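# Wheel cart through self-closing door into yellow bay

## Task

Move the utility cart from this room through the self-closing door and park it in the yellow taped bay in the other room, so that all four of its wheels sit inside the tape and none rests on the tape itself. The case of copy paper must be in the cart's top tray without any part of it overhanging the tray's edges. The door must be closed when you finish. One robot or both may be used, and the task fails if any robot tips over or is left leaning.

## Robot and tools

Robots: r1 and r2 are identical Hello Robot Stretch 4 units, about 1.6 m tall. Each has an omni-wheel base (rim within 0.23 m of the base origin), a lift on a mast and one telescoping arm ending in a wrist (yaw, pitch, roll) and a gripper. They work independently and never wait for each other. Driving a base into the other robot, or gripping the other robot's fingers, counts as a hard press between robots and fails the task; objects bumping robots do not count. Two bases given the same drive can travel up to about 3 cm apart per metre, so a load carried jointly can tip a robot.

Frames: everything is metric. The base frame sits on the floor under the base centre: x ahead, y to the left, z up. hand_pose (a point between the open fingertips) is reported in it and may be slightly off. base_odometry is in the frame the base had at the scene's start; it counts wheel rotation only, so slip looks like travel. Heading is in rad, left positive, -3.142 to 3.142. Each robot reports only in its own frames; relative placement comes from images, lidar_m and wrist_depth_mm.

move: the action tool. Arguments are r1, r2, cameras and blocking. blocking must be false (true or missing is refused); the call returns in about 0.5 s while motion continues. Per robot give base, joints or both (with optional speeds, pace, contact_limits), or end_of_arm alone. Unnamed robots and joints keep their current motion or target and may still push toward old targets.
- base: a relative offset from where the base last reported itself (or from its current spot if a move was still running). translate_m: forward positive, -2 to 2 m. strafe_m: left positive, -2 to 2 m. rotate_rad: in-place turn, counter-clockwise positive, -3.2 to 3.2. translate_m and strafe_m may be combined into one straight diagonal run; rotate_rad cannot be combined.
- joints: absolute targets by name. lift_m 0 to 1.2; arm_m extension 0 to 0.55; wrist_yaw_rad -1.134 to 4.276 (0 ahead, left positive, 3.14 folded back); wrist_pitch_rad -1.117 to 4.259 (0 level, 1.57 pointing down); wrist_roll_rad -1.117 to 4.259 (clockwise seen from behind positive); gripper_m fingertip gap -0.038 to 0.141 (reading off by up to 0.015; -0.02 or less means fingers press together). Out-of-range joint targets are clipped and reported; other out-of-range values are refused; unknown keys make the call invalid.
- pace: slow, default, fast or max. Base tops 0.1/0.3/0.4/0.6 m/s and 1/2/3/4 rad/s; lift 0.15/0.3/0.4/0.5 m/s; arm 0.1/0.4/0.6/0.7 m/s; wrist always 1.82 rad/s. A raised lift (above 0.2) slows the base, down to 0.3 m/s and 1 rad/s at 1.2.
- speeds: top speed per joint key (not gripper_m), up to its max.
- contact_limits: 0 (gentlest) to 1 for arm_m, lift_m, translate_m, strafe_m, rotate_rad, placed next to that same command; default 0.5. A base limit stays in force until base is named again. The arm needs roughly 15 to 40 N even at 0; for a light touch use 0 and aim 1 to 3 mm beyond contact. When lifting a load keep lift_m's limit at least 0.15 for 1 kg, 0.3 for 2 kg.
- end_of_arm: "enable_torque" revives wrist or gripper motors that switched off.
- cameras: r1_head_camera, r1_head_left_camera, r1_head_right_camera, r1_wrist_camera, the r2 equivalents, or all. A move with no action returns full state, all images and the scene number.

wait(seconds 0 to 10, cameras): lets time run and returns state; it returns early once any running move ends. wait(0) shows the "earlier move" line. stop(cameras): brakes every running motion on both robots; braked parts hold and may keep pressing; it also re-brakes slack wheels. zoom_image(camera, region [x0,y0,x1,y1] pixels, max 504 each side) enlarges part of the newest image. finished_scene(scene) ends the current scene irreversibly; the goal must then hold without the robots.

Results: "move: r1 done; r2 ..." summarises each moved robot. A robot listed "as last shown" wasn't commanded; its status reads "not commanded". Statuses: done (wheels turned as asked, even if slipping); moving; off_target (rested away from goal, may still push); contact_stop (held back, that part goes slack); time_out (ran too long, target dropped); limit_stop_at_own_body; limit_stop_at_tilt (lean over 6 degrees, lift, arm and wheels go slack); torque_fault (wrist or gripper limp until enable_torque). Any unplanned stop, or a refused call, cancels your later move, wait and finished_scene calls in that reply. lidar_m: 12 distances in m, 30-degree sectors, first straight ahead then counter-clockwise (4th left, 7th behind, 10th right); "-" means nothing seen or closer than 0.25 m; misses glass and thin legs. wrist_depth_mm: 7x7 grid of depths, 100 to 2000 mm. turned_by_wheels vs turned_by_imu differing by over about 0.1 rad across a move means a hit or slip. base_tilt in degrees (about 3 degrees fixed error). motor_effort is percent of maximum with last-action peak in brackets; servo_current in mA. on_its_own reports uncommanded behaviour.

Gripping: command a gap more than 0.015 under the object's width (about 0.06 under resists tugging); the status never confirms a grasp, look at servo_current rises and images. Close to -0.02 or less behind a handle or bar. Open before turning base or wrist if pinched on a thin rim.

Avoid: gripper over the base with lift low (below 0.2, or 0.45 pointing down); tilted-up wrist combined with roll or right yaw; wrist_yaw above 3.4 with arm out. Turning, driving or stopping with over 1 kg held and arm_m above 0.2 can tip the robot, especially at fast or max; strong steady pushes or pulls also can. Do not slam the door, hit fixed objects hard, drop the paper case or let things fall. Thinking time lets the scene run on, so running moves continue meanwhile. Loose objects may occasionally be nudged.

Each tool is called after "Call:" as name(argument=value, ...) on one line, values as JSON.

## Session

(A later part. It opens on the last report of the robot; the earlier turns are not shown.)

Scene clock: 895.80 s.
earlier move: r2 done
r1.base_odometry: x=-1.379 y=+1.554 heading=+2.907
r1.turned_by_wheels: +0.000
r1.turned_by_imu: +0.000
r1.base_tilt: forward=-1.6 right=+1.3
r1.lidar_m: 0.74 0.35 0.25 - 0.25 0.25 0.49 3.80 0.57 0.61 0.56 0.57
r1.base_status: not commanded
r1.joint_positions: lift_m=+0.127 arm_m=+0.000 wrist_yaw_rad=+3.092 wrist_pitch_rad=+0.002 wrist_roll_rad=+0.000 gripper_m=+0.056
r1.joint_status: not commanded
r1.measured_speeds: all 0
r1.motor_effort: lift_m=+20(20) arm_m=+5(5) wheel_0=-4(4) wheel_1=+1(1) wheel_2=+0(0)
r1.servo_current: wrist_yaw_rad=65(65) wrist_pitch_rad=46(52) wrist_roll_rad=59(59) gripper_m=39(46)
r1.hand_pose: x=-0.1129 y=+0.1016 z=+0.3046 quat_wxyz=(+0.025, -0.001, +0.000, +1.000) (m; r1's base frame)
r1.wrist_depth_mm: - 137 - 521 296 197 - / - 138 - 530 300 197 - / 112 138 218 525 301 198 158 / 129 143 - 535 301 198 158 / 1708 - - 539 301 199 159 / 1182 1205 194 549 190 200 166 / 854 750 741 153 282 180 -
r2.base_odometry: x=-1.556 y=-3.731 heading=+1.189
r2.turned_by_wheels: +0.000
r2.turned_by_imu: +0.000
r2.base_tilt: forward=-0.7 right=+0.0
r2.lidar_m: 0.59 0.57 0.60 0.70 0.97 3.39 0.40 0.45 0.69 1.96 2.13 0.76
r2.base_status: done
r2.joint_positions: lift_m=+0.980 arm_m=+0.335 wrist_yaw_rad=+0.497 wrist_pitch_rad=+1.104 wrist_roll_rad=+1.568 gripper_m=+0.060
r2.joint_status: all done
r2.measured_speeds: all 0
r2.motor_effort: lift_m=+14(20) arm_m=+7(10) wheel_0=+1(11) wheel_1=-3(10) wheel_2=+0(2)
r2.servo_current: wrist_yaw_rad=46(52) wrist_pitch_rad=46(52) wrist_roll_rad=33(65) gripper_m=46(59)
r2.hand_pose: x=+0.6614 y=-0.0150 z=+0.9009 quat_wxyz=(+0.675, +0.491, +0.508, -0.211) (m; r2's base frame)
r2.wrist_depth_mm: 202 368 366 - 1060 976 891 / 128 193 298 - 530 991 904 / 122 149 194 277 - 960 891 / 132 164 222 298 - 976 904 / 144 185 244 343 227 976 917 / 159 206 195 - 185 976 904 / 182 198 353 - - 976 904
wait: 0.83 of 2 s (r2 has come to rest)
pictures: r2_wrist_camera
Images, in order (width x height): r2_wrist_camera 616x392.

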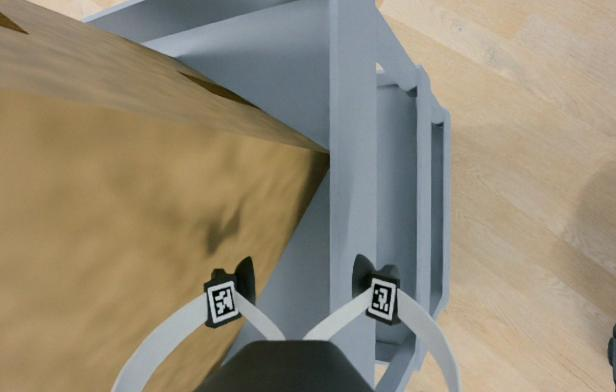

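Call:
move(blocking=false, cameras=["r2_wrist_camera","r2_head_camera","r1_head_right_camera"], r2={"joints":{"lift_m":0.95},"pace":"slow","contact_limits":{"lift_m":0.2}})

Call:
wait(seconds=0.5, cameras=["r2_wrist_camera"])

Scene clock: 922.70 s.
move: r2 moving
r1: as last shown
r1.lidar_m: 0.72 0.35 0.25 - 0.25 0.25 0.51 3.79 0.60 0.61 0.54 0.53
r1.servo_current: wrist_yaw_rad=46(72) wrist_pitch_rad=39(46) wrist_roll_rad=72(72) gripper_m=39(46)
r1.wrist_depth_mm: - 137 - 521 296 196 - / - 137 - 530 300 196 - / 112 138 219 530 300 198 159 / 129 142 - 544 301 198 158 / 1708 - - 539 301 199 159 / 1182 1160 193 544 191 200 166 / 842 750 759 153 283 180 -
r2.base_odometry: x=-1.556 y=-3.731 heading=+1.189
r2.turned_by_wheels: +0.000
r2.turned_by_imu: +0.000
r2.base_tilt: forward=-0.6 right=+0.0
r2.lidar_m: 0.57 0.56 0.59 0.68 0.94 3.39 0.39 0.44 0.71 1.95 2.16 0.79
r2.base_status: not commanded
r2.joint_positions: lift_m=+0.958 arm_m=+0.335 wrist_yaw_rad=+0.497 wrist_pitch_rad=+1.104 wrist_roll_rad=+1.568 gripper_m=+0.060
r2.joint_status: lift_m moving
r2.measured_speeds: translate_m=+0.000 strafe_m=+0.000 rotate_rad=+0.000 lift_m=-0.058 arm_m=+0.000 wrist_yaw_rad=+0.000 wrist_pitch_rad=+0.000 wrist_roll_rad=+0.000
r2.motor_effort: lift_m=+12(16) arm_m=+7(7) wheel_0=+2(2) wheel_1=-3(3) wheel_2=+0(0)
r2.servo_current: wrist_yaw_rad=39(52) wrist_pitch_rad=52(52) wrist_roll_rad=46(65) gripper_m=46(52)
r2.contact_limits: lift_m 0.2
r2.hand_pose: x=+0.6614 y=-0.0150 z=+0.8783 quat_wxyz=(+0.675, +0.491, +0.508, -0.211) (m; r2's base frame)
r2.wrist_depth_mm: 210 364 - - 1025 946 878 / 131 198 287 - 530 960 878 / 122 149 193 272 - 946 891 / 132 165 222 291 - 946 878 / 145 186 245 327 535 946 878 / 160 205 195 - 185 960 878 / 182 198 343 - - 960 878
pictures: r1_head_right_camera, r2_head_camera, r2_wrist_camera
Images, in order (width x height): r1_head_right_camera 420x672, r2_head_camera 420x560, r2_wrist_camera 616x392.

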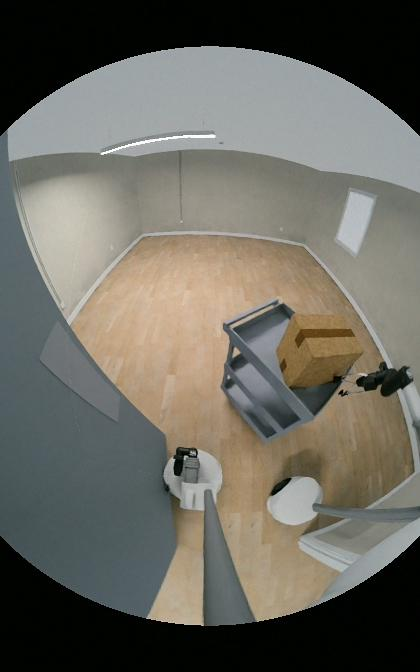

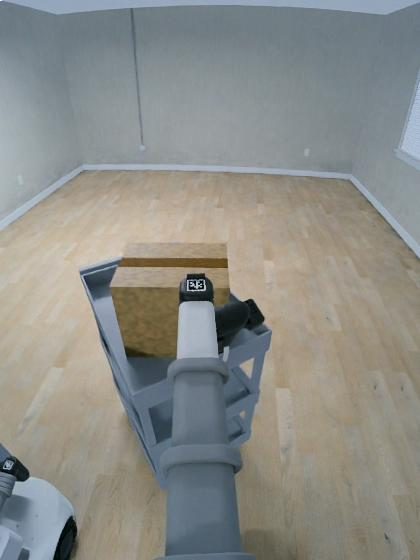

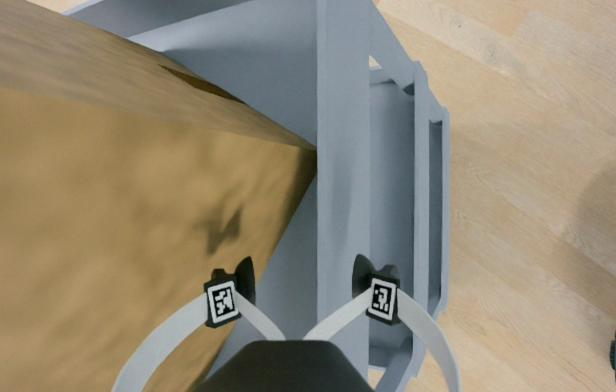

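Scene clock: 923.20 s.
earlier move: r2 moving
r1.base_odometry: x=-1.379 y=+1.554 heading=+2.907
r1.turned_by_wheels: +0.000
r1.turned_by_imu: +0.000
r1.base_tilt: forward=-1.6 right=+1.3
r1.lidar_m: 0.73 0.34 0.25 - 0.25 0.25 0.51 3.79 0.60 0.62 0.55 0.56
r1.base_status: not commanded
r1.joint_positions: lift_m=+0.127 arm_m=+0.000 wrist_yaw_rad=+3.092 wrist_pitch_rad=+0.002 wrist_roll_rad=+0.000 gripper_m=+0.056
r1.joint_status: not commanded
r1.measured_speeds: all 0
r1.motor_effort: lift_m=+20(20) arm_m=+5(5) wheel_0=-4(4) wheel_1=+1(1) wheel_2=+0(0)
r1.servo_current: wrist_yaw_rad=52(72) wrist_pitch_rad=39(52) wrist_roll_rad=39(72) gripper_m=39(46)
r1.hand_pose: x=-0.1129 y=+0.1016 z=+0.3046 quat_wxyz=(+0.025, -0.001, +0.000, +1.000) (m; r1's base frame)
r1.wrist_depth_mm: - 138 - 530 294 196 - / - 138 - 525 297 198 - / 112 138 219 530 300 198 158 / 129 142 - 530 301 198 158 / 1708 - - 539 303 198 159 / 1205 1182 193 544 191 199 165 / 854 741 759 154 282 180 -
r2.base_odometry: x=-1.556 y=-3.731 heading=+1.189
r2.turned_by_wheels: +0.000
r2.turned_by_imu: +0.000
r2.base_tilt: forward=-0.7 right=+0.1
r2.lidar_m: 0.55 0.57 0.58 0.69 0.93 3.40 0.41 0.46 0.70 1.97 2.15 0.79
r2.base_status: not commanded
r2.joint_positions: lift_m=+0.950 arm_m=+0.335 wrist_yaw_rad=+0.497 wrist_pitch_rad=+1.104 wrist_roll_rad=+1.568 gripper_m=+0.060
r2.joint_status: lift_m moving
r2.measured_speeds: all 0
r2.motor_effort: lift_m=+16(16) arm_m=+7(7) wheel_0=+1(2) wheel_1=-2(3) wheel_2=+0(0)
r2.servo_current: wrist_yaw_rad=46(59) wrist_pitch_rad=39(52) wrist_roll_rad=33(65) gripper_m=46(52)
r2.contact_limits: lift_m 0.2
r2.hand_pose: x=+0.6614 y=-0.0150 z=+0.8709 quat_wxyz=(+0.675, +0.491, +0.508, -0.211) (m; r2's base frame)
r2.wrist_depth_mm: 210 364 - - 1025 946 878 / 131 198 296 - 535 960 878 / 121 149 194 273 - 946 878 / 132 165 222 293 - 946 904 / 145 186 245 - 535 946 878 / 160 206 194 - 185 946 878 / 181 197 343 - - 960 866
wait: 0.50 s; no rest
pictures: r2_wrist_camera
Images, in order (width x height): r2_wrist_camera 616x392.

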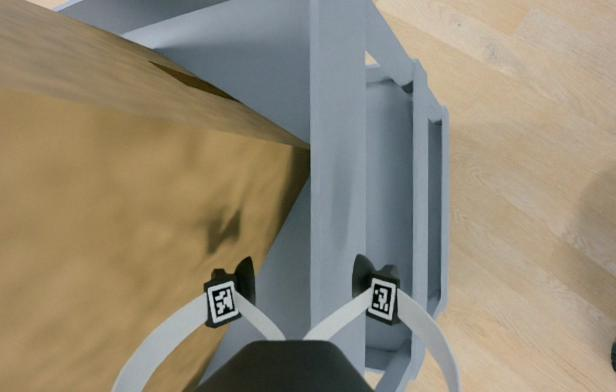

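Call:
move(blocking=false, cameras=[], r2={"joints":{"lift_m":0.905},"pace":"slow","contact_limits":{"lift_m":0.15}})

Call:
wait(seconds=1.2, cameras=["r2_wrist_camera"])

Scene clock: 941.07 s.
earlier move: r2 done
move: r2 moving
r1: as last shown
r1.lidar_m: 0.72 0.35 0.25 - 0.25 0.25 0.50 3.76 0.60 0.61 0.52 0.57
r1.motor_effort: lift_m=+20(20) arm_m=+5(5) wheel_0=-5(5) wheel_1=+1(1) wheel_2=+0(0)
r1.servo_current: wrist_yaw_rad=59(65) wrist_pitch_rad=46(46) wrist_roll_rad=39(65) gripper_m=39(46)
r1.wrist_depth_mm: - 137 - 521 294 195 - / - 137 - 525 298 196 - / 112 138 219 530 300 198 158 / 129 142 - 535 301 199 159 / 1661 - - 539 303 198 158 / 1205 1205 194 544 190 200 165 / 842 759 750 153 283 180 -
r2.base_odometry: x=-1.556 y=-3.731 heading=+1.189
r2.turned_by_wheels: +0.000
r2.turned_by_imu: +0.000
r2.base_tilt: forward=-0.7 right=+0.0
r2.lidar_m: 0.57 0.56 0.59 0.69 0.96 3.40 0.40 0.45 0.71 1.97 2.15 0.77
r2.base_status: not commanded
r2.joint_positions: lift_m=+0.925 arm_m=+0.335 wrist_yaw_rad=+0.497 wrist_pitch_rad=+1.104 wrist_roll_rad=+1.568 gripper_m=+0.060
r2.joint_status: lift_m moving
r2.measured_speeds: translate_m=+0.000 strafe_m=+0.000 rotate_rad=+0.000 lift_m=-0.092 arm_m=+0.000 wrist_yaw_rad=+0.000 wrist_pitch_rad=+0.000 wrist_roll_rad=+0.000
r2.motor_effort: lift_m=+11(16) arm_m=+7(7) wheel_0=+2(2) wheel_1=-3(3) wheel_2=+0(0)
r2.servo_current: wrist_yaw_rad=46(59) wrist_pitch_rad=46(46) wrist_roll_rad=39(52) gripper_m=46(59)
r2.contact_limits: lift_m 0.15
r2.hand_pose: x=+0.6614 y=-0.0150 z=+0.8458 quat_wxyz=(+0.675, +0.491, +0.508, -0.211) (m; r2's base frame)
r2.wrist_depth_mm: 210 329 - - 991 931 842 / 131 193 278 - 559 917 854 / 122 150 194 - 778 917 854 / 132 164 222 279 842 917 854 / 144 185 245 - 535 904 854 / 160 205 195 - 185 931 878 / 181 198 329 - - 946 854
pictures: none
No camera images: "cameras" was empty.

Scene clock: 941.80 s.
earlier move: r2 done
r1.base_odometry: x=-1.379 y=+1.554 heading=+2.907
r1.turned_by_wheels: +0.000
r1.turned_by_imu: +0.000
r1.base_tilt: forward=-1.6 right=+1.3
r1.lidar_m: 0.73 0.36 0.25 - 0.25 0.25 0.51 3.77 0.57 0.61 0.54 0.55
r1.base_status: not commanded
r1.joint_positions: lift_m=+0.127 arm_m=+0.000 wrist_yaw_rad=+3.092 wrist_pitch_rad=+0.002 wrist_roll_rad=+0.000 gripper_m=+0.056
r1.joint_status: not commanded
r1.measured_speeds: all 0
r1.motor_effort: lift_m=+20(20) arm_m=+5(5) wheel_0=-4(5) wheel_1=+1(1) wheel_2=+0(0)
r1.servo_current: wrist_yaw_rad=52(72) wrist_pitch_rad=46(46) wrist_roll_rad=52(65) gripper_m=39(46)
r1.hand_pose: x=-0.1129 y=+0.1016 z=+0.3046 quat_wxyz=(+0.025, -0.001, +0.000, +1.000) (m; r1's base frame)
r1.wrist_depth_mm: - 137 - 521 296 196 - / - 137 - 525 298 197 - / 112 138 219 525 300 198 158 / 129 143 - 539 301 199 159 / 1661 - - 535 304 199 159 / 1160 1205 194 544 191 199 166 / 842 750 750 153 285 180 -
r2.base_odometry: x=-1.556 y=-3.731 heading=+1.189
r2.turned_by_wheels: +0.000
r2.turned_by_imu: +0.000
r2.base_tilt: forward=-0.6 right=+0.1
r2.lidar_m: 0.55 0.53 0.59 0.67 0.97 3.42 0.41 0.45 0.71 1.96 2.14 0.79
r2.base_status: not commanded
r2.joint_positions: lift_m=+0.905 arm_m=+0.335 wrist_yaw_rad=+0.497 wrist_pitch_rad=+1.104 wrist_roll_rad=+1.568 gripper_m=+0.060
r2.joint_status: all done
r2.measured_speeds: all 0
r2.motor_effort: lift_m=+14(16) arm_m=+7(7) wheel_0=+2(2) wheel_1=-2(3) wheel_2=+0(1)
r2.servo_current: wrist_yaw_rad=33(59) wrist_pitch_rad=39(46) wrist_roll_rad=39(59) gripper_m=52(59)
r2.contact_limits: lift_m 0.15
r2.hand_pose: x=+0.6614 y=-0.0150 z=+0.8259 quat_wxyz=(+0.675, +0.491, +0.508, -0.211) (m; r2's base frame)
r2.wrist_depth_mm: 209 301 - - 976 917 842 / 131 198 258 - 512 904 842 / 121 149 194 - - 904 842 / 132 164 221 - - 904 831 / 145 185 245 - 226 891 842 / 160 206 192 - 186 917 842 / 182 198 - - - 931 842
wait: 0.73 of 1.2 s (r2 has come to rest)
pictures: r2_wrist_camera
Images, in order (width x height): r2_wrist_camera 616x392.

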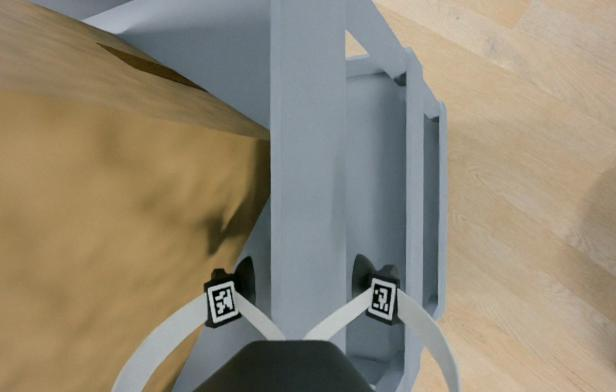

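Call:
move(blocking=false, cameras=[], r2={"joints":{"gripper_m":-0.02}})

Call:
wait(seconds=1.5, cameras=["r2_wrist_camera","r2_head_camera","r1_head_right_camera"])

Scene clock: 947.33 s.
move: r2 moving
r1: as last shown
r1.lidar_m: 0.74 0.34 0.25 - 0.25 0.25 0.49 3.80 0.60 0.61 0.56 0.55
r1.motor_effort: lift_m=+20(20) arm_m=+5(5) wheel_0=-4(4) wheel_1=+1(1) wheel_2=+0(0)
r1.servo_current: wrist_yaw_rad=39(72) wrist_pitch_rad=39(46) wrist_roll_rad=33(59) gripper_m=39(46)
r1.wrist_depth_mm: - 137 - 525 294 195 - / - 138 - 521 298 196 - / 112 138 219 530 298 198 158 / 129 143 - 535 300 198 158 / 1708 - - 539 303 199 159 / 1205 1205 194 539 191 199 166 / 842 750 759 153 282 180 -
r2.base_odometry: x=-1.556 y=-3.731 heading=+1.189
r2.turned_by_wheels: +0.000
r2.turned_by_imu: +0.000
r2.base_tilt: forward=-0.7 right=+0.1
r2.lidar_m: 0.56 0.56 0.58 0.66 0.94 3.41 0.42 0.43 0.68 1.96 2.17 0.76
r2.base_status: not commanded
r2.joint_positions: lift_m=+0.905 arm_m=+0.335 wrist_yaw_rad=+0.497 wrist_pitch_rad=+1.104 wrist_roll_rad=+1.568 gripper_m=+0.040
r2.joint_status: gripper_m moving
r2.measured_speeds: all 0
r2.motor_effort: lift_m=+14(14) arm_m=+7(7) wheel_0=+1(2) wheel_1=-2(3) wheel_2=+0(0)
r2.servo_current: wrist_yaw_rad=39(52) wrist_pitch_rad=33(46) wrist_roll_rad=39(59) gripper_m=124(124)
r2.contact_limits: lift_m 0.15
r2.hand_pose: x=+0.6614 y=-0.0150 z=+0.8259 quat_wxyz=(+0.675, +0.491, +0.508, -0.211) (m; r2's base frame)
r2.wrist_depth_mm: 209 301 - - 976 904 831 / 131 197 258 - 504 904 842 / 122 149 194 - - 904 842 / 132 165 222 - - 904 842 / 144 185 248 - - 904 842 / 159 208 198 - 185 917 854 / 181 212 - - - 891 842
pictures: none
No camera images: "cameras" was empty.

Scene clock: 948.37 s.
earlier move: r2 done
r1.base_odometry: x=-1.379 y=+1.554 heading=+2.907
r1.turned_by_wheels: +0.000
r1.turned_by_imu: +0.000
r1.base_tilt: forward=-1.6 right=+1.3
r1.lidar_m: 0.73 0.35 0.25 - 0.25 0.25 0.53 3.79 0.58 0.61 0.55 0.55
r1.base_status: not commanded
r1.joint_positions: lift_m=+0.127 arm_m=+0.000 wrist_yaw_rad=+3.092 wrist_pitch_rad=+0.002 wrist_roll_rad=+0.000 gripper_m=+0.056
r1.joint_status: not commanded
r1.measured_speeds: all 0
r1.motor_effort: lift_m=+20(20) arm_m=+5(5) wheel_0=-4(4) wheel_1=+1(1) wheel_2=+0(0)
r1.servo_current: wrist_yaw_rad=26(72) wrist_pitch_rad=39(52) wrist_roll_rad=39(59) gripper_m=46(46)
r1.hand_pose: x=-0.1129 y=+0.1016 z=+0.3046 quat_wxyz=(+0.025, -0.001, +0.000, +1.000) (m; r1's base frame)
r1.wrist_depth_mm: - 137 - 517 296 196 - / - 138 - 525 298 196 - / 112 138 219 525 301 198 158 / 129 142 - 535 301 199 159 / 1708 - - 535 303 198 159 / 1182 1205 194 539 191 200 166 / 831 750 750 154 282 180 -
r2.base_odometry: x=-1.556 y=-3.731 heading=+1.189
r2.turned_by_wheels: +0.000
r2.turned_by_imu: +0.000
r2.base_tilt: forward=-0.7 right=+0.1
r2.lidar_m: 0.56 0.56 0.59 0.70 0.96 3.41 0.42 0.46 0.71 1.96 2.14 0.77
r2.base_status: not commanded
r2.joint_positions: lift_m=+0.905 arm_m=+0.335 wrist_yaw_rad=+0.497 wrist_pitch_rad=+1.104 wrist_roll_rad=+1.568 gripper_m=-0.018
r2.joint_status: all done
r2.measured_speeds: all 0
r2.motor_effort: lift_m=+18(18) arm_m=+6(7) wheel_0=+2(2) wheel_1=-2(3) wheel_2=+0(1)
r2.servo_current: wrist_yaw_rad=52(59) wrist_pitch_rad=46(46) wrist_roll_rad=52(59) gripper_m=124(254)
r2.contact_limits: lift_m 0.15
r2.hand_pose: x=+0.6614 y=-0.0150 z=+0.8256 quat_wxyz=(+0.675, +0.491, +0.508, -0.211) (m; r2's base frame)
r2.wrist_depth_mm: 209 286 - 179 976 917 831 / 121 186 260 179 462 904 842 / 120 144 193 180 466 904 831 / 130 160 216 - 831 917 854 / 141 182 247 180 466 917 842 / 155 200 187 180 178 891 842 / 176 203 - - - 904 854
wait: 1.03 of 1.5 s (r2 has come to rest)
pictures: r1_head_right_camera, r2_head_camera, r2_wrist_camera
Images, in order (width x height): r1_head_right_camera 420x672, r2_head_camera 420x560, r2_wrist_camera 616x392.

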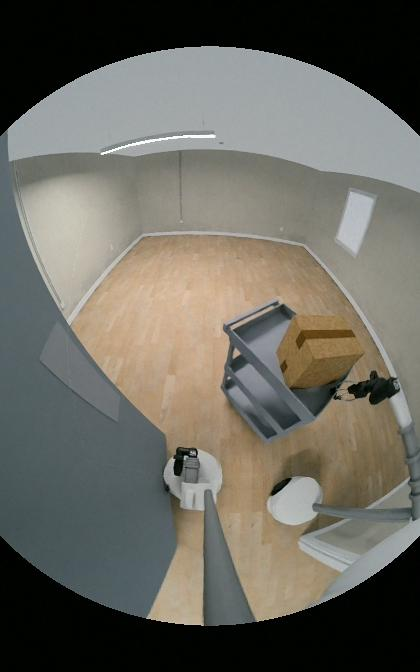

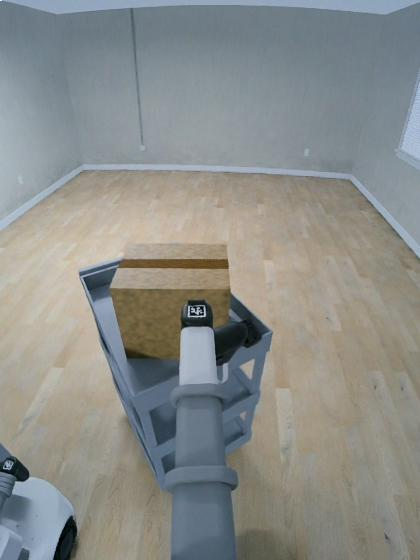

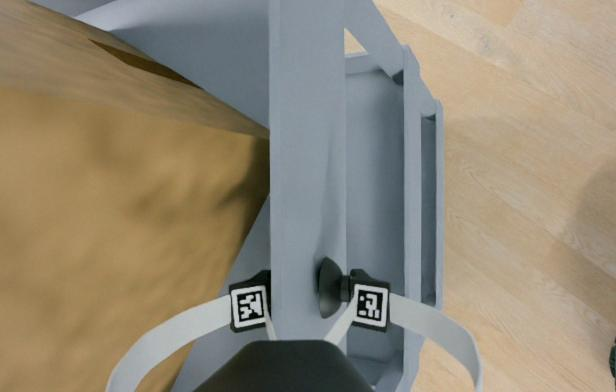

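Call:
move(blocking=false, cameras=[], r2={"base":{"translate_m":-0.052,"strafe_m":0.093},"joints":{"wrist_yaw_rad":0.3},"speeds":{"wrist_yaw_rad":0.15},"pace":"slow","contact_limits":{"translate_m":0.6}})

Call:
wait(seconds=2.5, cameras=["r2_wrist_camera","r2_head_camera","r1_head_right_camera"])

Scene clock: 984.47 s.
move: r2 moving
r1: as last shown
r1.lidar_m: 0.72 0.35 0.25 - 0.25 0.25 0.51 3.80 0.59 0.63 0.53 0.56
r1.servo_current: wrist_yaw_rad=65(65) wrist_pitch_rad=46(46) wrist_roll_rad=46(59) gripper_m=39(46)
r1.wrist_depth_mm: - 137 - 521 296 196 - / - 138 - 521 298 197 - / 112 138 219 530 298 198 158 / 129 142 - 535 301 199 158 / 1708 - - 539 303 199 159 / 1160 1205 193 549 191 200 166 / 842 750 750 153 282 181 -
r2.base_odometry: x=-1.568 y=-3.733 heading=+1.189
r2.turned_by_wheels: +0.000
r2.turned_by_imu: +0.001
r2.base_tilt: forward=-0.6 right=+0.1
r2.lidar_m: 0.55 0.57 0.58 0.67 0.96 3.42 0.42 0.45 0.70 1.97 2.14 0.77
r2.base_status: translate_m moving; strafe_m moving
r2.joint_positions: lift_m=+0.905 arm_m=+0.335 wrist_yaw_rad=+0.438 wrist_pitch_rad=+1.104 wrist_roll_rad=+1.568 gripper_m=-0.018
r2.joint_status: wrist_yaw_rad moving
r2.measured_speeds: translate_m=-0.023 strafe_m=+0.042 rotate_rad=+0.000 lift_m=+0.000 arm_m=+0.000 wrist_yaw_rad=-0.153 wrist_pitch_rad=+0.000 wrist_roll_rad=+0.000
r2.motor_effort: lift_m=+19(19) arm_m=+6(6) wheel_0=-12(12) wheel_1=+6(6) wheel_2=+9(9)
r2.servo_current: wrist_yaw_rad=52(111) wrist_pitch_rad=46(46) wrist_roll_rad=33(59) gripper_m=124(124)
r2.contact_limits: lift_m 0.15; translate_m 0.6
r2.hand_pose: x=+0.6603 y=-0.0242 z=+0.8255 quat_wxyz=(+0.669, +0.506, +0.493, -0.231) (m; r2's base frame)
r2.wrist_depth_mm: 248 - - - 976 891 831 / 135 210 260 - 549 904 831 / 123 152 202 - 750 904 831 / 131 166 221 - 820 917 842 / 144 183 248 185 469 917 842 / 157 200 188 183 178 878 831 / 176 205 293 - 539 917 842
pictures: none
No camera images: "cameras" was empty.

Scene clock: 986.30 s.
earlier move: r2 done
r1.base_odometry: x=-1.379 y=+1.554 heading=+2.907
r1.turned_by_wheels: +0.000
r1.turned_by_imu: +0.000
r1.base_tilt: forward=-1.6 right=+1.3
r1.lidar_m: 0.73 0.34 0.25 - 0.25 0.25 0.51 3.78 0.52 0.59 0.49 0.52
r1.base_status: not commanded
r1.joint_positions: lift_m=+0.127 arm_m=+0.000 wrist_yaw_rad=+3.092 wrist_pitch_rad=+0.002 wrist_roll_rad=+0.000 gripper_m=+0.056
r1.joint_status: not commanded
r1.measured_speeds: all 0
r1.motor_effort: lift_m=+20(20) arm_m=+5(5) wheel_0=-4(4) wheel_1=+1(1) wheel_2=+0(0)
r1.servo_current: wrist_yaw_rad=46(72) wrist_pitch_rad=46(52) wrist_roll_rad=52(65) gripper_m=39(52)
r1.hand_pose: x=-0.1129 y=+0.1016 z=+0.3046 quat_wxyz=(+0.025, -0.001, +0.000, +1.000) (m; r1's base frame)
r1.wrist_depth_mm: - 137 - 517 296 196 - / - 138 - 525 300 196 - / 112 138 219 535 300 198 158 / 129 143 - 539 301 199 158 / 1661 - - 549 303 199 159 / 1205 1205 194 544 191 199 165 / 842 750 750 153 283 180 -
r2.base_odometry: x=-1.662 y=-3.745 heading=+1.189
r2.turned_by_wheels: +0.000
r2.turned_by_imu: -0.001
r2.base_tilt: forward=-0.6 right=+0.1
r2.lidar_m: 0.56 0.62 0.55 0.82 0.86 3.34 0.47 0.37 0.59 2.05 2.26 0.70
r2.base_status: done
r2.joint_positions: lift_m=+0.905 arm_m=+0.335 wrist_yaw_rad=+0.300 wrist_pitch_rad=+1.105 wrist_roll_rad=+1.568 gripper_m=-0.019
r2.joint_status: all done
r2.measured_speeds: all 0
r2.motor_effort: lift_m=+19(19) arm_m=+5(6) wheel_0=-7(17) wheel_1=+4(6) wheel_2=+1(9)
r2.servo_current: wrist_yaw_rad=46(111) wrist_pitch_rad=39(52) wrist_roll_rad=33(59) gripper_m=111(130)
r2.contact_limits: lift_m 0.15; translate_m 0.6
r2.hand_pose: x=+0.6555 y=-0.0452 z=+0.8255 quat_wxyz=(+0.651, +0.539, +0.457, -0.276) (m; r2's base frame)
r2.wrist_depth_mm: 293 - - - 976 904 831 / 140 207 - - 549 904 831 / 123 151 207 - 759 904 831 / 130 165 220 - 768 917 831 / 145 181 250 184 473 904 842 / 154 196 189 182 179 878 842 / 172 190 293 - - 904 842
wait: 1.83 of 2.5 s (r2 has come to rest)
pictures: r1_head_right_camera, r2_head_camera, r2_wrist_camera
Images, in order (width x height): r1_head_right_camera 420x672, r2_head_camera 420x560, r2_wrist_camera 616x392.

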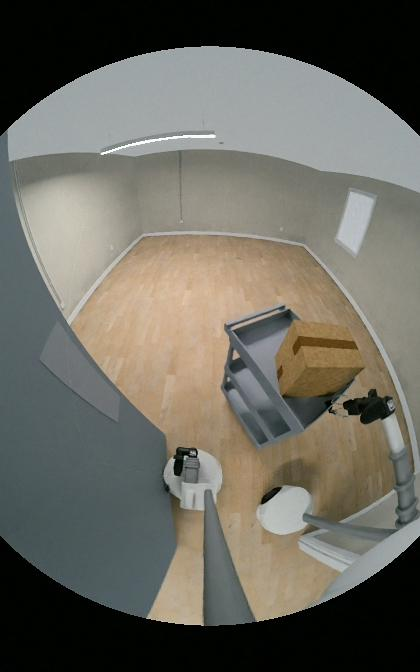

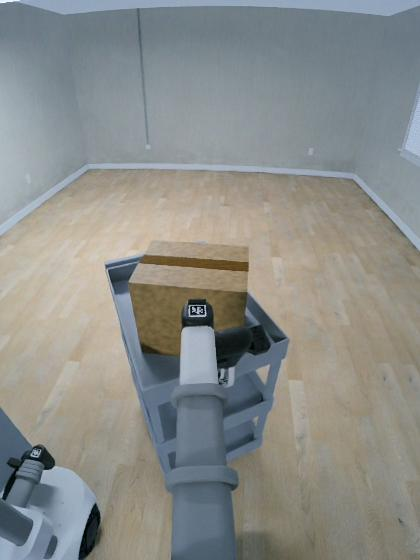

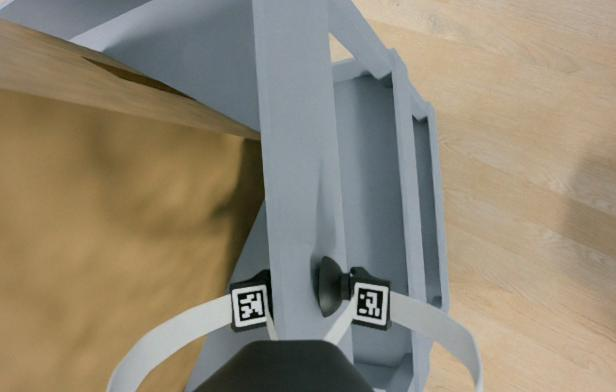

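Call:
move(blocking=false, cameras=[], r2={"base":{"translate_m":-0.08,"strafe_m":0.092},"joints":{"wrist_yaw_rad":0.14},"speeds":{"wrist_yaw_rad":0.12},"pace":"slow","contact_limits":{"translate_m":0.6}})

Call:
wait(seconds=2.5, cameras=["r2_wrist_camera","r2_head_camera","r1_head_right_camera"])

Scene clock: 998.13 s.
move: r2 moving
r1: as last shown
r1.lidar_m: 0.73 0.36 0.25 - 0.25 0.25 0.51 3.76 0.53 0.59 0.47 0.51
r1.servo_current: wrist_yaw_rad=46(78) wrist_pitch_rad=39(46) wrist_roll_rad=46(65) gripper_m=39(46)
r1.wrist_depth_mm: - 137 - 521 296 195 - / - 137 - 525 298 198 - / 112 138 219 535 301 198 158 / 129 142 - 539 303 199 159 / 1661 - - 544 303 199 159 / 1205 1205 193 544 191 198 165 / 842 759 750 154 283 180 -
r2.base_odometry: x=-1.674 y=-3.749 heading=+1.189
r2.turned_by_wheels: +0.000
r2.turned_by_imu: +0.001
r2.base_tilt: forward=-0.6 right=+0.1
r2.lidar_m: 0.56 0.63 0.53 0.81 0.88 3.35 3.28 0.38 0.58 2.05 2.26 0.70
r2.base_status: translate_m moving; strafe_m moving
r2.joint_positions: lift_m=+0.905 arm_m=+0.335 wrist_yaw_rad=+0.251 wrist_pitch_rad=+1.105 wrist_roll_rad=+1.568 gripper_m=-0.019
r2.joint_status: wrist_yaw_rad moving
r2.measured_speeds: translate_m=-0.033 strafe_m=+0.038 rotate_rad=+0.003 lift_m=+0.000 arm_m=+0.000 wrist_yaw_rad=-0.117 wrist_pitch_rad=+0.000 wrist_roll_rad=+0.000
r2.motor_effort: lift_m=+19(19) arm_m=+6(6) wheel_0=-5(14) wheel_1=+4(8) wheel_2=+8(8)
r2.servo_current: wrist_yaw_rad=46(65) wrist_pitch_rad=39(52) wrist_roll_rad=39(52) gripper_m=111(111)
r2.contact_limits: lift_m 0.15; translate_m 0.6
r2.hand_pose: x=+0.6531 y=-0.0525 z=+0.8255 quat_wxyz=(+0.644, +0.550, +0.444, -0.292) (m; r2's base frame)
r2.wrist_depth_mm: 322 - - - 991 917 831 / 174 242 - - 960 904 831 / 128 154 202 - 535 904 842 / 132 167 224 - 759 917 842 / 144 183 246 204 469 904 854 / 154 196 188 183 178 891 842 / 171 198 291 - - 904 831
pictures: none
No camera images: "cameras" was empty.

Scene clock: 1000.10 s.
earlier move: r2 done
r1.base_odometry: x=-1.379 y=+1.554 heading=+2.907
r1.turned_by_wheels: +0.000
r1.turned_by_imu: +0.000
r1.base_tilt: forward=-1.6 right=+1.3
r1.lidar_m: 0.73 0.34 0.25 - 0.25 0.25 0.48 0.57 0.51 0.49 0.40 0.44
r1.base_status: not commanded
r1.joint_positions: lift_m=+0.127 arm_m=+0.000 wrist_yaw_rad=+3.092 wrist_pitch_rad=+0.002 wrist_roll_rad=+0.000 gripper_m=+0.056
r1.joint_status: not commanded
r1.measured_speeds: all 0
r1.motor_effort: lift_m=+20(20) arm_m=+5(5) wheel_0=-4(4) wheel_1=+1(2) wheel_2=+0(0)
r1.servo_current: wrist_yaw_rad=46(78) wrist_pitch_rad=39(52) wrist_roll_rad=59(72) gripper_m=39(46)
r1.hand_pose: x=-0.1129 y=+0.1016 z=+0.3046 quat_wxyz=(+0.025, -0.001, +0.000, +1.000) (m; r1's base frame)
r1.wrist_depth_mm: - 137 - 517 296 196 - / - 138 - 525 298 198 - / 112 138 219 535 300 198 158 / 129 143 - 535 300 199 158 / 1661 - - 539 303 199 158 / 1160 1205 194 544 191 200 166 / 854 750 750 154 282 181 -
r2.base_odometry: x=-1.777 y=-3.785 heading=+1.189
r2.turned_by_wheels: +0.000
r2.turned_by_imu: +0.000
r2.base_tilt: forward=-0.6 right=+0.1
r2.lidar_m: 0.58 0.53 0.52 0.72 0.81 3.24 3.21 0.36 0.43 2.11 2.33 0.66
r2.base_status: done
r2.joint_positions: lift_m=+0.905 arm_m=+0.335 wrist_yaw_rad=+0.143 wrist_pitch_rad=+1.105 wrist_roll_rad=+1.568 gripper_m=-0.019
r2.joint_status: all done
r2.measured_speeds: all 0
r2.motor_effort: lift_m=+19(19) arm_m=+6(6) wheel_0=-4(14) wheel_1=+5(8) wheel_2=+5(10)
r2.servo_current: wrist_yaw_rad=52(85) wrist_pitch_rad=46(52) wrist_roll_rad=52(59) gripper_m=104(117)
r2.contact_limits: lift_m 0.15; translate_m 0.6
r2.hand_pose: x=+0.6465 y=-0.0681 z=+0.8255 quat_wxyz=(+0.628, +0.573, +0.413, -0.327) (m; r2's base frame)
r2.wrist_depth_mm: 282 - - - 991 891 842 / 142 208 229 - 549 917 820 / 122 152 207 - 750 891 831 / 131 165 222 - 759 904 854 / 146 182 254 185 473 904 842 / 155 198 187 183 178 891 842 / 174 202 - - - 891 842
wait: 1.97 of 2.5 s (r2 has come to rest)
pictures: r1_head_right_camera, r2_head_camera, r2_wrist_camera
Images, in order (width x height): r1_head_right_camera 420x672, r2_head_camera 420x560, r2_wrist_camera 616x392.

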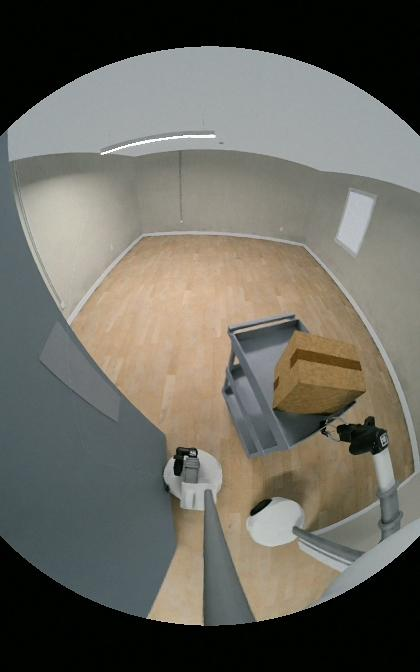

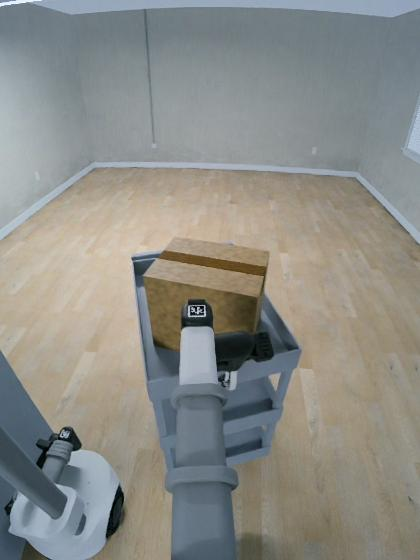

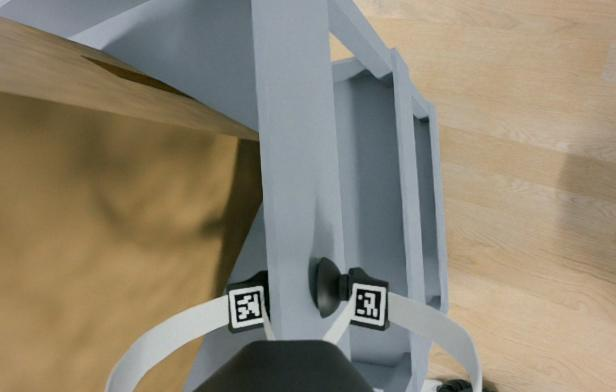

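Call:
move(blocking=false, cameras=[], r2={"base":{"translate_m":-0.144,"strafe_m":0.051},"joints":{"wrist_yaw_rad":0.0},"speeds":{"wrist_yaw_rad":0.09},"pace":"slow","contact_limits":{"translate_m":0.6}})

Call:
wait(seconds=3, cameras=["r2_wrist_camera","r2_head_camera","r1_head_right_camera"])

Scene clock: 1014.63 s.
move: r2 moving
r1: as last shown
r1.lidar_m: 0.73 0.36 0.25 - 0.25 0.25 0.49 0.60 0.54 0.49 0.36 0.43
r1.servo_current: wrist_yaw_rad=59(59) wrist_pitch_rad=33(46) wrist_roll_rad=59(59) gripper_m=39(46)
r1.wrist_depth_mm: - 137 - 530 296 195 - / - 137 - 521 298 196 - / 112 138 218 535 300 198 158 / 129 142 - 535 298 198 159 / 1708 - - 530 303 199 159 / 1182 1205 193 539 191 199 165 / 854 741 750 154 282 181 -
r2.base_odometry: x=-1.786 y=-3.795 heading=+1.189
r2.turned_by_wheels: +0.000
r2.turned_by_imu: +0.001
r2.base_tilt: forward=-0.6 right=+0.1
r2.lidar_m: 0.57 0.55 0.53 0.71 0.79 3.24 3.19 0.37 0.43 2.07 2.33 0.67
r2.base_status: translate_m moving; strafe_m moving
r2.joint_positions: lift_m=+0.905 arm_m=+0.335 wrist_yaw_rad=+0.113 wrist_pitch_rad=+1.105 wrist_roll_rad=+1.568 gripper_m=-0.019
r2.joint_status: wrist_yaw_rad moving
r2.measured_speeds: translate_m=-0.049 strafe_m=+0.018 rotate_rad=+0.001 lift_m=+0.000 arm_m=+0.000 wrist_yaw_rad=-0.066 wrist_pitch_rad=+0.000 wrist_roll_rad=+0.000
r2.motor_effort: lift_m=+19(19) arm_m=+5(6) wheel_0=-5(11) wheel_1=-5(6) wheel_2=+12(13)
r2.servo_current: wrist_yaw_rad=111(111) wrist_pitch_rad=39(46) wrist_roll_rad=39(59) gripper_m=104(111)
r2.contact_limits: lift_m 0.15; translate_m 0.6
r2.hand_pose: x=+0.6445 y=-0.0722 z=+0.8255 quat_wxyz=(+0.623, +0.579, +0.405, -0.336) (m; r2's base frame)
r2.wrist_depth_mm: 319 - - - 976 917 831 / 153 223 184 - 676 904 831 / 124 154 199 - 759 904 820 / 132 167 224 - 759 917 831 / 144 183 248 - 469 891 831 / 156 194 188 185 177 878 842 / 174 202 291 - - 904 831
pictures: none
No camera images: "cameras" was empty.

Scene clock: 1016.90 s.
earlier move: r2 done
r1.base_odometry: x=-1.379 y=+1.554 heading=+2.907
r1.turned_by_wheels: +0.000
r1.turned_by_imu: +0.000
r1.base_tilt: forward=-1.6 right=+1.2
r1.lidar_m: 5.10 0.36 0.25 - 0.25 0.25 0.50 0.60 0.51 0.33 0.34 0.39
r1.base_status: not commanded
r1.joint_positions: lift_m=+0.127 arm_m=+0.000 wrist_yaw_rad=+3.092 wrist_pitch_rad=+0.002 wrist_roll_rad=+0.000 gripper_m=+0.056
r1.joint_status: not commanded
r1.measured_speeds: all 0
r1.motor_effort: lift_m=+20(20) arm_m=+5(5) wheel_0=-4(5) wheel_1=+1(2) wheel_2=+0(0)
r1.servo_current: wrist_yaw_rad=39(72) wrist_pitch_rad=39(46) wrist_roll_rad=46(65) gripper_m=39(52)
r1.hand_pose: x=-0.1129 y=+0.1016 z=+0.3046 quat_wxyz=(+0.025, -0.001, +0.000, +1.000) (m; r1's base frame)
r1.wrist_depth_mm: - 137 - 521 296 195 - / - 138 - 525 300 196 - / 112 138 218 535 300 198 158 / 129 142 - 535 303 199 159 / 1661 - - 535 303 199 158 / 1008 1205 194 544 191 199 165 / 788 768 750 153 281 180 -
r2.base_odometry: x=-1.878 y=-3.899 heading=+1.189
r2.turned_by_wheels: +0.000
r2.turned_by_imu: +0.001
r2.base_tilt: forward=-0.7 right=+0.1
r2.lidar_m: 0.58 0.56 0.62 0.67 2.82 3.08 3.05 0.38 0.29 0.99 2.38 0.66
r2.base_status: done
r2.joint_positions: lift_m=+0.905 arm_m=+0.335 wrist_yaw_rad=+0.008 wrist_pitch_rad=+1.105 wrist_roll_rad=+1.568 gripper_m=-0.019
r2.joint_status: all done
r2.measured_speeds: all 0
r2.motor_effort: lift_m=+19(19) arm_m=+5(6) wheel_0=-1(11) wheel_1=-3(6) wheel_2=+7(15)
r2.servo_current: wrist_yaw_rad=59(137) wrist_pitch_rad=46(46) wrist_roll_rad=52(65) gripper_m=111(117)
r2.contact_limits: lift_m 0.15; translate_m 0.6
r2.hand_pose: x=+0.6362 y=-0.0864 z=+0.8255 quat_wxyz=(+0.604, +0.600, +0.374, -0.368) (m; r2's base frame)
r2.wrist_depth_mm: 324 - - - 991 917 820 / 176 241 - - 960 891 831 / 126 156 200 - 759 904 842 / 132 166 223 - 759 917 842 / 144 182 251 - 469 904 842 / 154 196 189 184 178 891 842 / 171 199 294 - - 904 854
wait: 2.27 of 3 s (r2 has come to rest)
pictures: r1_head_right_camera, r2_head_camera, r2_wrist_camera
Images, in order (width x height): r1_head_right_camera 420x672, r2_head_camera 420x560, r2_wrist_camera 616x392.

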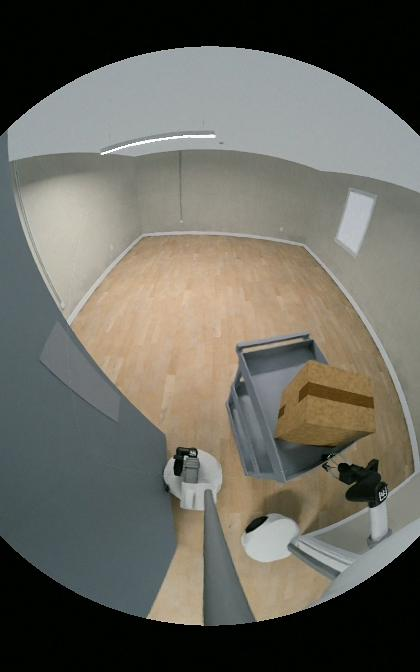

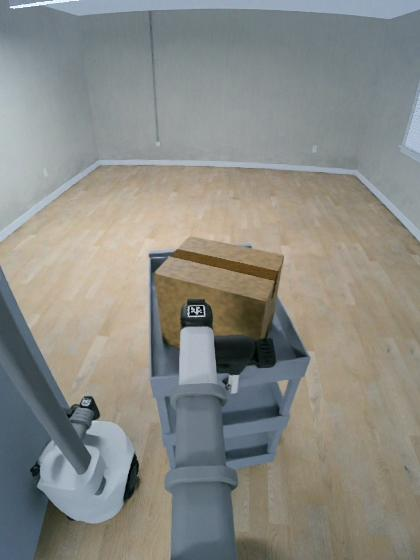

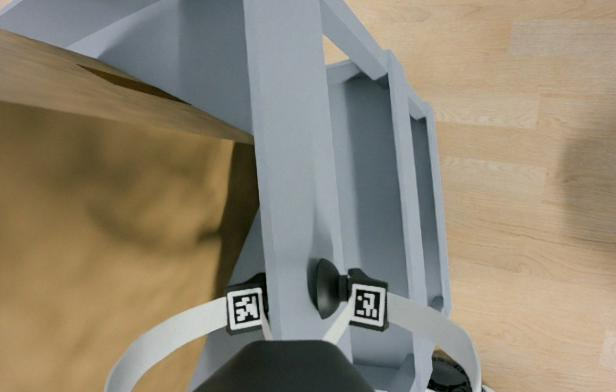

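Call:
move(blocking=false, cameras=[], r2={"base":{"translate_m":-0.194,"strafe_m":0.058},"joints":{"wrist_yaw_rad":-0.12},"speeds":{"wrist_yaw_rad":0.06},"pace":"slow","contact_limits":{"translate_m":0.6}})

Call:
wait(seconds=3, cameras=["r2_wrist_camera","r2_head_camera","r1_head_right_camera","r1_head_camera","r2_head_left_camera"])

Scene clock: 1032.87 s.
move: r2 moving
r1: as last shown
r1.base_tilt: forward=-1.6 right=+1.3
r1.lidar_m: 5.08 0.34 0.25 - 0.25 0.25 0.49 0.59 0.51 0.33 0.32 0.39
r1.motor_effort: lift_m=+20(20) arm_m=+5(5) wheel_0=-4(4) wheel_1=+1(2) wheel_2=+0(0)
r1.servo_current: wrist_yaw_rad=52(59) wrist_pitch_rad=33(46) wrist_roll_rad=46(59) gripper_m=33(46)
r1.wrist_depth_mm: - 137 - 521 294 195 - / - 137 - 525 298 197 - / 112 138 218 530 300 198 158 / 129 143 - 535 301 198 158 / 1756 - - 539 303 200 159 / 991 1205 193 539 190 199 165 / 750 759 750 153 282 180 -
r2.base_odometry: x=-1.886 y=-3.910 heading=+1.189
r2.turned_by_wheels: +0.000
r2.turned_by_imu: +0.001
r2.base_tilt: forward=-0.6 right=+0.0
r2.lidar_m: 0.59 0.60 0.65 0.65 2.81 3.09 3.05 0.40 0.31 0.88 2.35 0.64
r2.base_status: translate_m moving; strafe_m moving
r2.joint_positions: lift_m=+0.905 arm_m=+0.335 wrist_yaw_rad=-0.014 wrist_pitch_rad=+1.105 wrist_roll_rad=+1.568 gripper_m=-0.019
r2.joint_status: wrist_yaw_rad moving
r2.measured_speeds: translate_m=-0.049 strafe_m=+0.015 rotate_rad=-0.003 lift_m=+0.000 arm_m=+0.000 wrist_yaw_rad=-0.061 wrist_pitch_rad=+0.000 wrist_roll_rad=+0.000
r2.motor_effort: lift_m=+19(19) arm_m=+5(5) wheel_0=-9(9) wheel_1=-4(6) wheel_2=+12(14)
r2.servo_current: wrist_yaw_rad=98(111) wrist_pitch_rad=46(52) wrist_roll_rad=33(59) gripper_m=111(117)
r2.contact_limits: lift_m 0.15; translate_m 0.6
r2.hand_pose: x=+0.6342 y=-0.0892 z=+0.8255 quat_wxyz=(+0.600, +0.604, +0.367, -0.375) (m; r2's base frame)
r2.wrist_depth_mm: 322 - - - 991 891 831 / 175 232 - - 946 904 842 / 127 157 204 - 539 904 842 / 132 167 219 - 759 931 842 / 144 182 251 - 469 904 854 / 154 195 189 183 178 878 842 / 171 198 283 - - 917 854
pictures: none
No camera images: "cameras" was empty.

Scene clock: 1035.63 s.
earlier move: r2 done
r1.base_odometry: x=-1.379 y=+1.554 heading=+2.907
r1.turned_by_wheels: +0.000
r1.turned_by_imu: +0.000
r1.base_tilt: forward=-1.6 right=+1.3
r1.lidar_m: 5.10 0.34 0.25 - 0.25 0.25 0.49 0.70 0.33 0.28 0.30 0.38
r1.base_status: not commanded
r1.joint_positions: lift_m=+0.127 arm_m=+0.000 wrist_yaw_rad=+3.092 wrist_pitch_rad=+0.002 wrist_roll_rad=+0.000 gripper_m=+0.056
r1.joint_status: not commanded
r1.measured_speeds: all 0
r1.motor_effort: lift_m=+20(20) arm_m=+5(5) wheel_0=-4(5) wheel_1=+2(2) wheel_2=+0(0)
r1.servo_current: wrist_yaw_rad=52(72) wrist_pitch_rad=39(52) wrist_roll_rad=39(65) gripper_m=39(52)
r1.hand_pose: x=-0.1129 y=+0.1016 z=+0.3046 quat_wxyz=(+0.025, -0.001, +0.000, +1.000) (m; r1's base frame)
r1.wrist_depth_mm: - 137 - 517 296 196 - / - 137 - 525 298 196 - / 112 138 220 530 300 198 158 / 129 142 - 535 303 198 159 / 798 - - 539 303 199 160 / 788 1182 194 544 191 199 166 / 741 759 750 153 282 181 -
r2.base_odometry: x=-2.004 y=-4.058 heading=+1.189
r2.turned_by_wheels: +0.000
r2.turned_by_imu: +0.001
r2.base_tilt: forward=-0.7 right=+0.1
r2.lidar_m: 0.58 0.70 0.65 0.68 2.80 2.90 2.84 2.72 0.33 0.28 2.39 0.61
r2.base_status: done
r2.joint_positions: lift_m=+0.905 arm_m=+0.335 wrist_yaw_rad=-0.112 wrist_pitch_rad=+1.105 wrist_roll_rad=+1.568 gripper_m=-0.019
r2.joint_status: all done
r2.measured_speeds: all 0
r2.motor_effort: lift_m=+19(19) arm_m=+5(5) wheel_0=-1(9) wheel_1=-5(7) wheel_2=+8(15)
r2.servo_current: wrist_yaw_rad=59(117) wrist_pitch_rad=39(52) wrist_roll_rad=39(65) gripper_m=104(117)
r2.contact_limits: lift_m 0.15; translate_m 0.6
r2.hand_pose: x=+0.6249 y=-0.1014 z=+0.8255 quat_wxyz=(+0.581, +0.621, +0.337, -0.404) (m; r2's base frame)
r2.wrist_depth_mm: 322 - - - 991 904 831 / 180 252 - - 976 904 842 / 126 154 205 - 525 917 831 / 132 167 218 - 759 917 842 / 144 182 251 - 466 891 842 / 154 196 188 183 178 891 842 / 170 197 286 - - 917 842
wait: 2.77 of 3 s (r2 has come to rest)
pictures: r1_head_camera, r1_head_right_camera, r2_head_camera, r2_head_left_camera, r2_wrist_camera
Images, in order (width x height): r1_head_camera 420x560, r1_head_right_camera 420x672, r2_head_camera 420x560, r2_head_left_camera 420x672, r2_wrist_camera 616x392.

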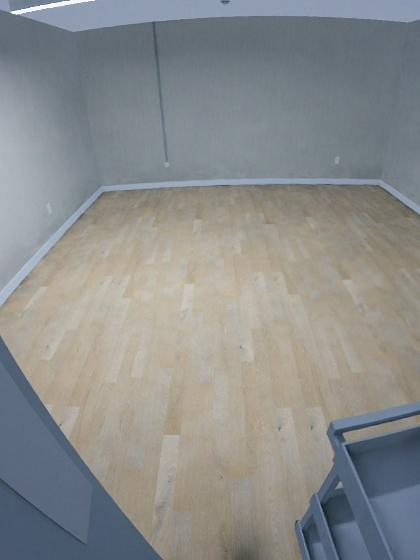

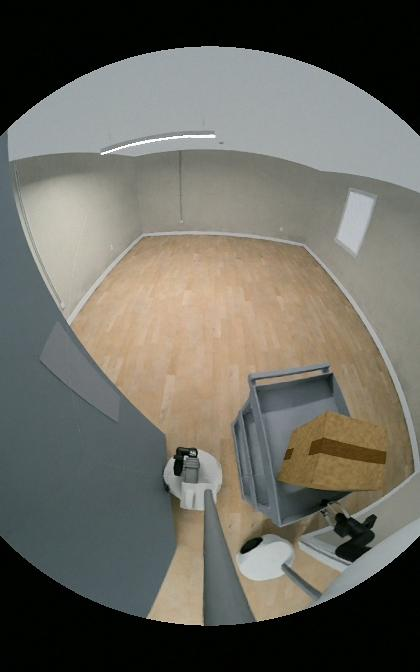

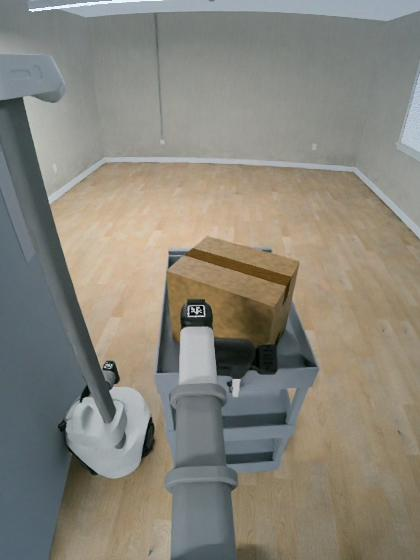

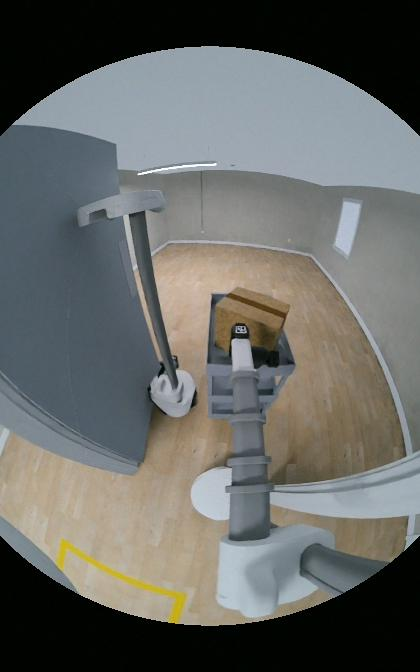

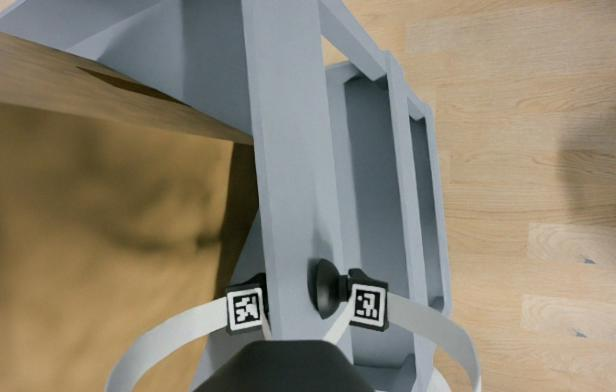

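Call:
move(blocking=false, cameras=[], r2={"base":{"translate_m":-0.243,"strafe_m":0.065},"joints":{"wrist_yaw_rad":-0.21},"speeds":{"wrist_yaw_rad":0.04},"pace":"slow","contact_limits":{"translate_m":0.6}})

Call:
wait(seconds=4, cameras=["r1_head_right_camera","r2_head_camera","r2_head_left_camera","r2_wrist_camera"])

r2: "speeds": wrist_yaw_rad = 0.04 is out of range 0.05 to 1.82
Scene clock: 1046.17 s.
r1.base_odometry: x=-1.379 y=+1.554 heading=+2.907
r1.turned_by_wheels: +0.000
r1.turned_by_imu: +0.000
r1.base_tilt: forward=-1.6 right=+1.3
r1.lidar_m: 5.11 0.34 0.25 - 0.25 0.25 0.52 0.68 0.33 0.28 0.30 0.38
r1.base_status: not commanded
r1.joint_positions: lift_m=+0.127 arm_m=+0.000 wrist_yaw_rad=+3.092 wrist_pitch_rad=+0.002 wrist_roll_rad=+0.000 gripper_m=+0.056
r1.joint_status: not commanded
r1.measured_speeds: all 0
r1.motor_effort: lift_m=+20(20) arm_m=+5(5) wheel_0=-4(5) wheel_1=+1(2) wheel_2=+0(0)
r1.servo_current: wrist_yaw_rad=39(72) wrist_pitch_rad=46(52) wrist_roll_rad=46(65) gripper_m=46(52)
r1.hand_pose: x=-0.1129 y=+0.1016 z=+0.3046 quat_wxyz=(+0.025, -0.001, +0.000, +1.000) (m; r1's base frame)
r1.wrist_depth_mm: - 137 - 521 297 195 - / - 138 - 525 298 196 - / 112 138 219 530 300 198 159 / 129 142 - 539 301 198 158 / 798 - - 535 306 200 159 / 778 1229 193 544 190 200 165 / 750 750 750 153 283 180 -
r2.base_odometry: x=-2.004 y=-4.058 heading=+1.189
r2.turned_by_wheels: +0.000
r2.turned_by_imu: +0.000
r2.base_tilt: forward=-0.6 right=+0.1
r2.lidar_m: 0.58 0.72 0.63 0.68 2.78 2.90 2.85 2.76 0.35 0.29 2.40 0.64
r2.base_status: done
r2.joint_positions: lift_m=+0.905 arm_m=+0.335 wrist_yaw_rad=-0.112 wrist_pitch_rad=+1.105 wrist_roll_rad=+1.568 gripper_m=-0.019
r2.joint_status: all done
r2.measured_speeds: all 0
r2.motor_effort: lift_m=+19(19) arm_m=+5(5) wheel_0=-2(9) wheel_1=-5(7) wheel_2=+9(15)
r2.servo_current: wrist_yaw_rad=59(117) wrist_pitch_rad=39(52) wrist_roll_rad=46(65) gripper_m=111(117)
r2.contact_limits: lift_m 0.15; translate_m 0.6
r2.hand_pose: x=+0.6249 y=-0.1014 z=+0.8255 quat_wxyz=(+0.581, +0.621, +0.337, -0.404) (m; r2's base frame)
r2.wrist_depth_mm: 322 - - - 991 904 820 / 180 251 - - 960 917 831 / 126 154 204 - 535 904 831 / 132 167 218 - 759 904 854 / 144 182 251 - 469 904 854 / 154 195 188 184 178 904 842 / 171 198 285 - - 904 842
pictures: none

not run: a call was refused earlier in this reply.


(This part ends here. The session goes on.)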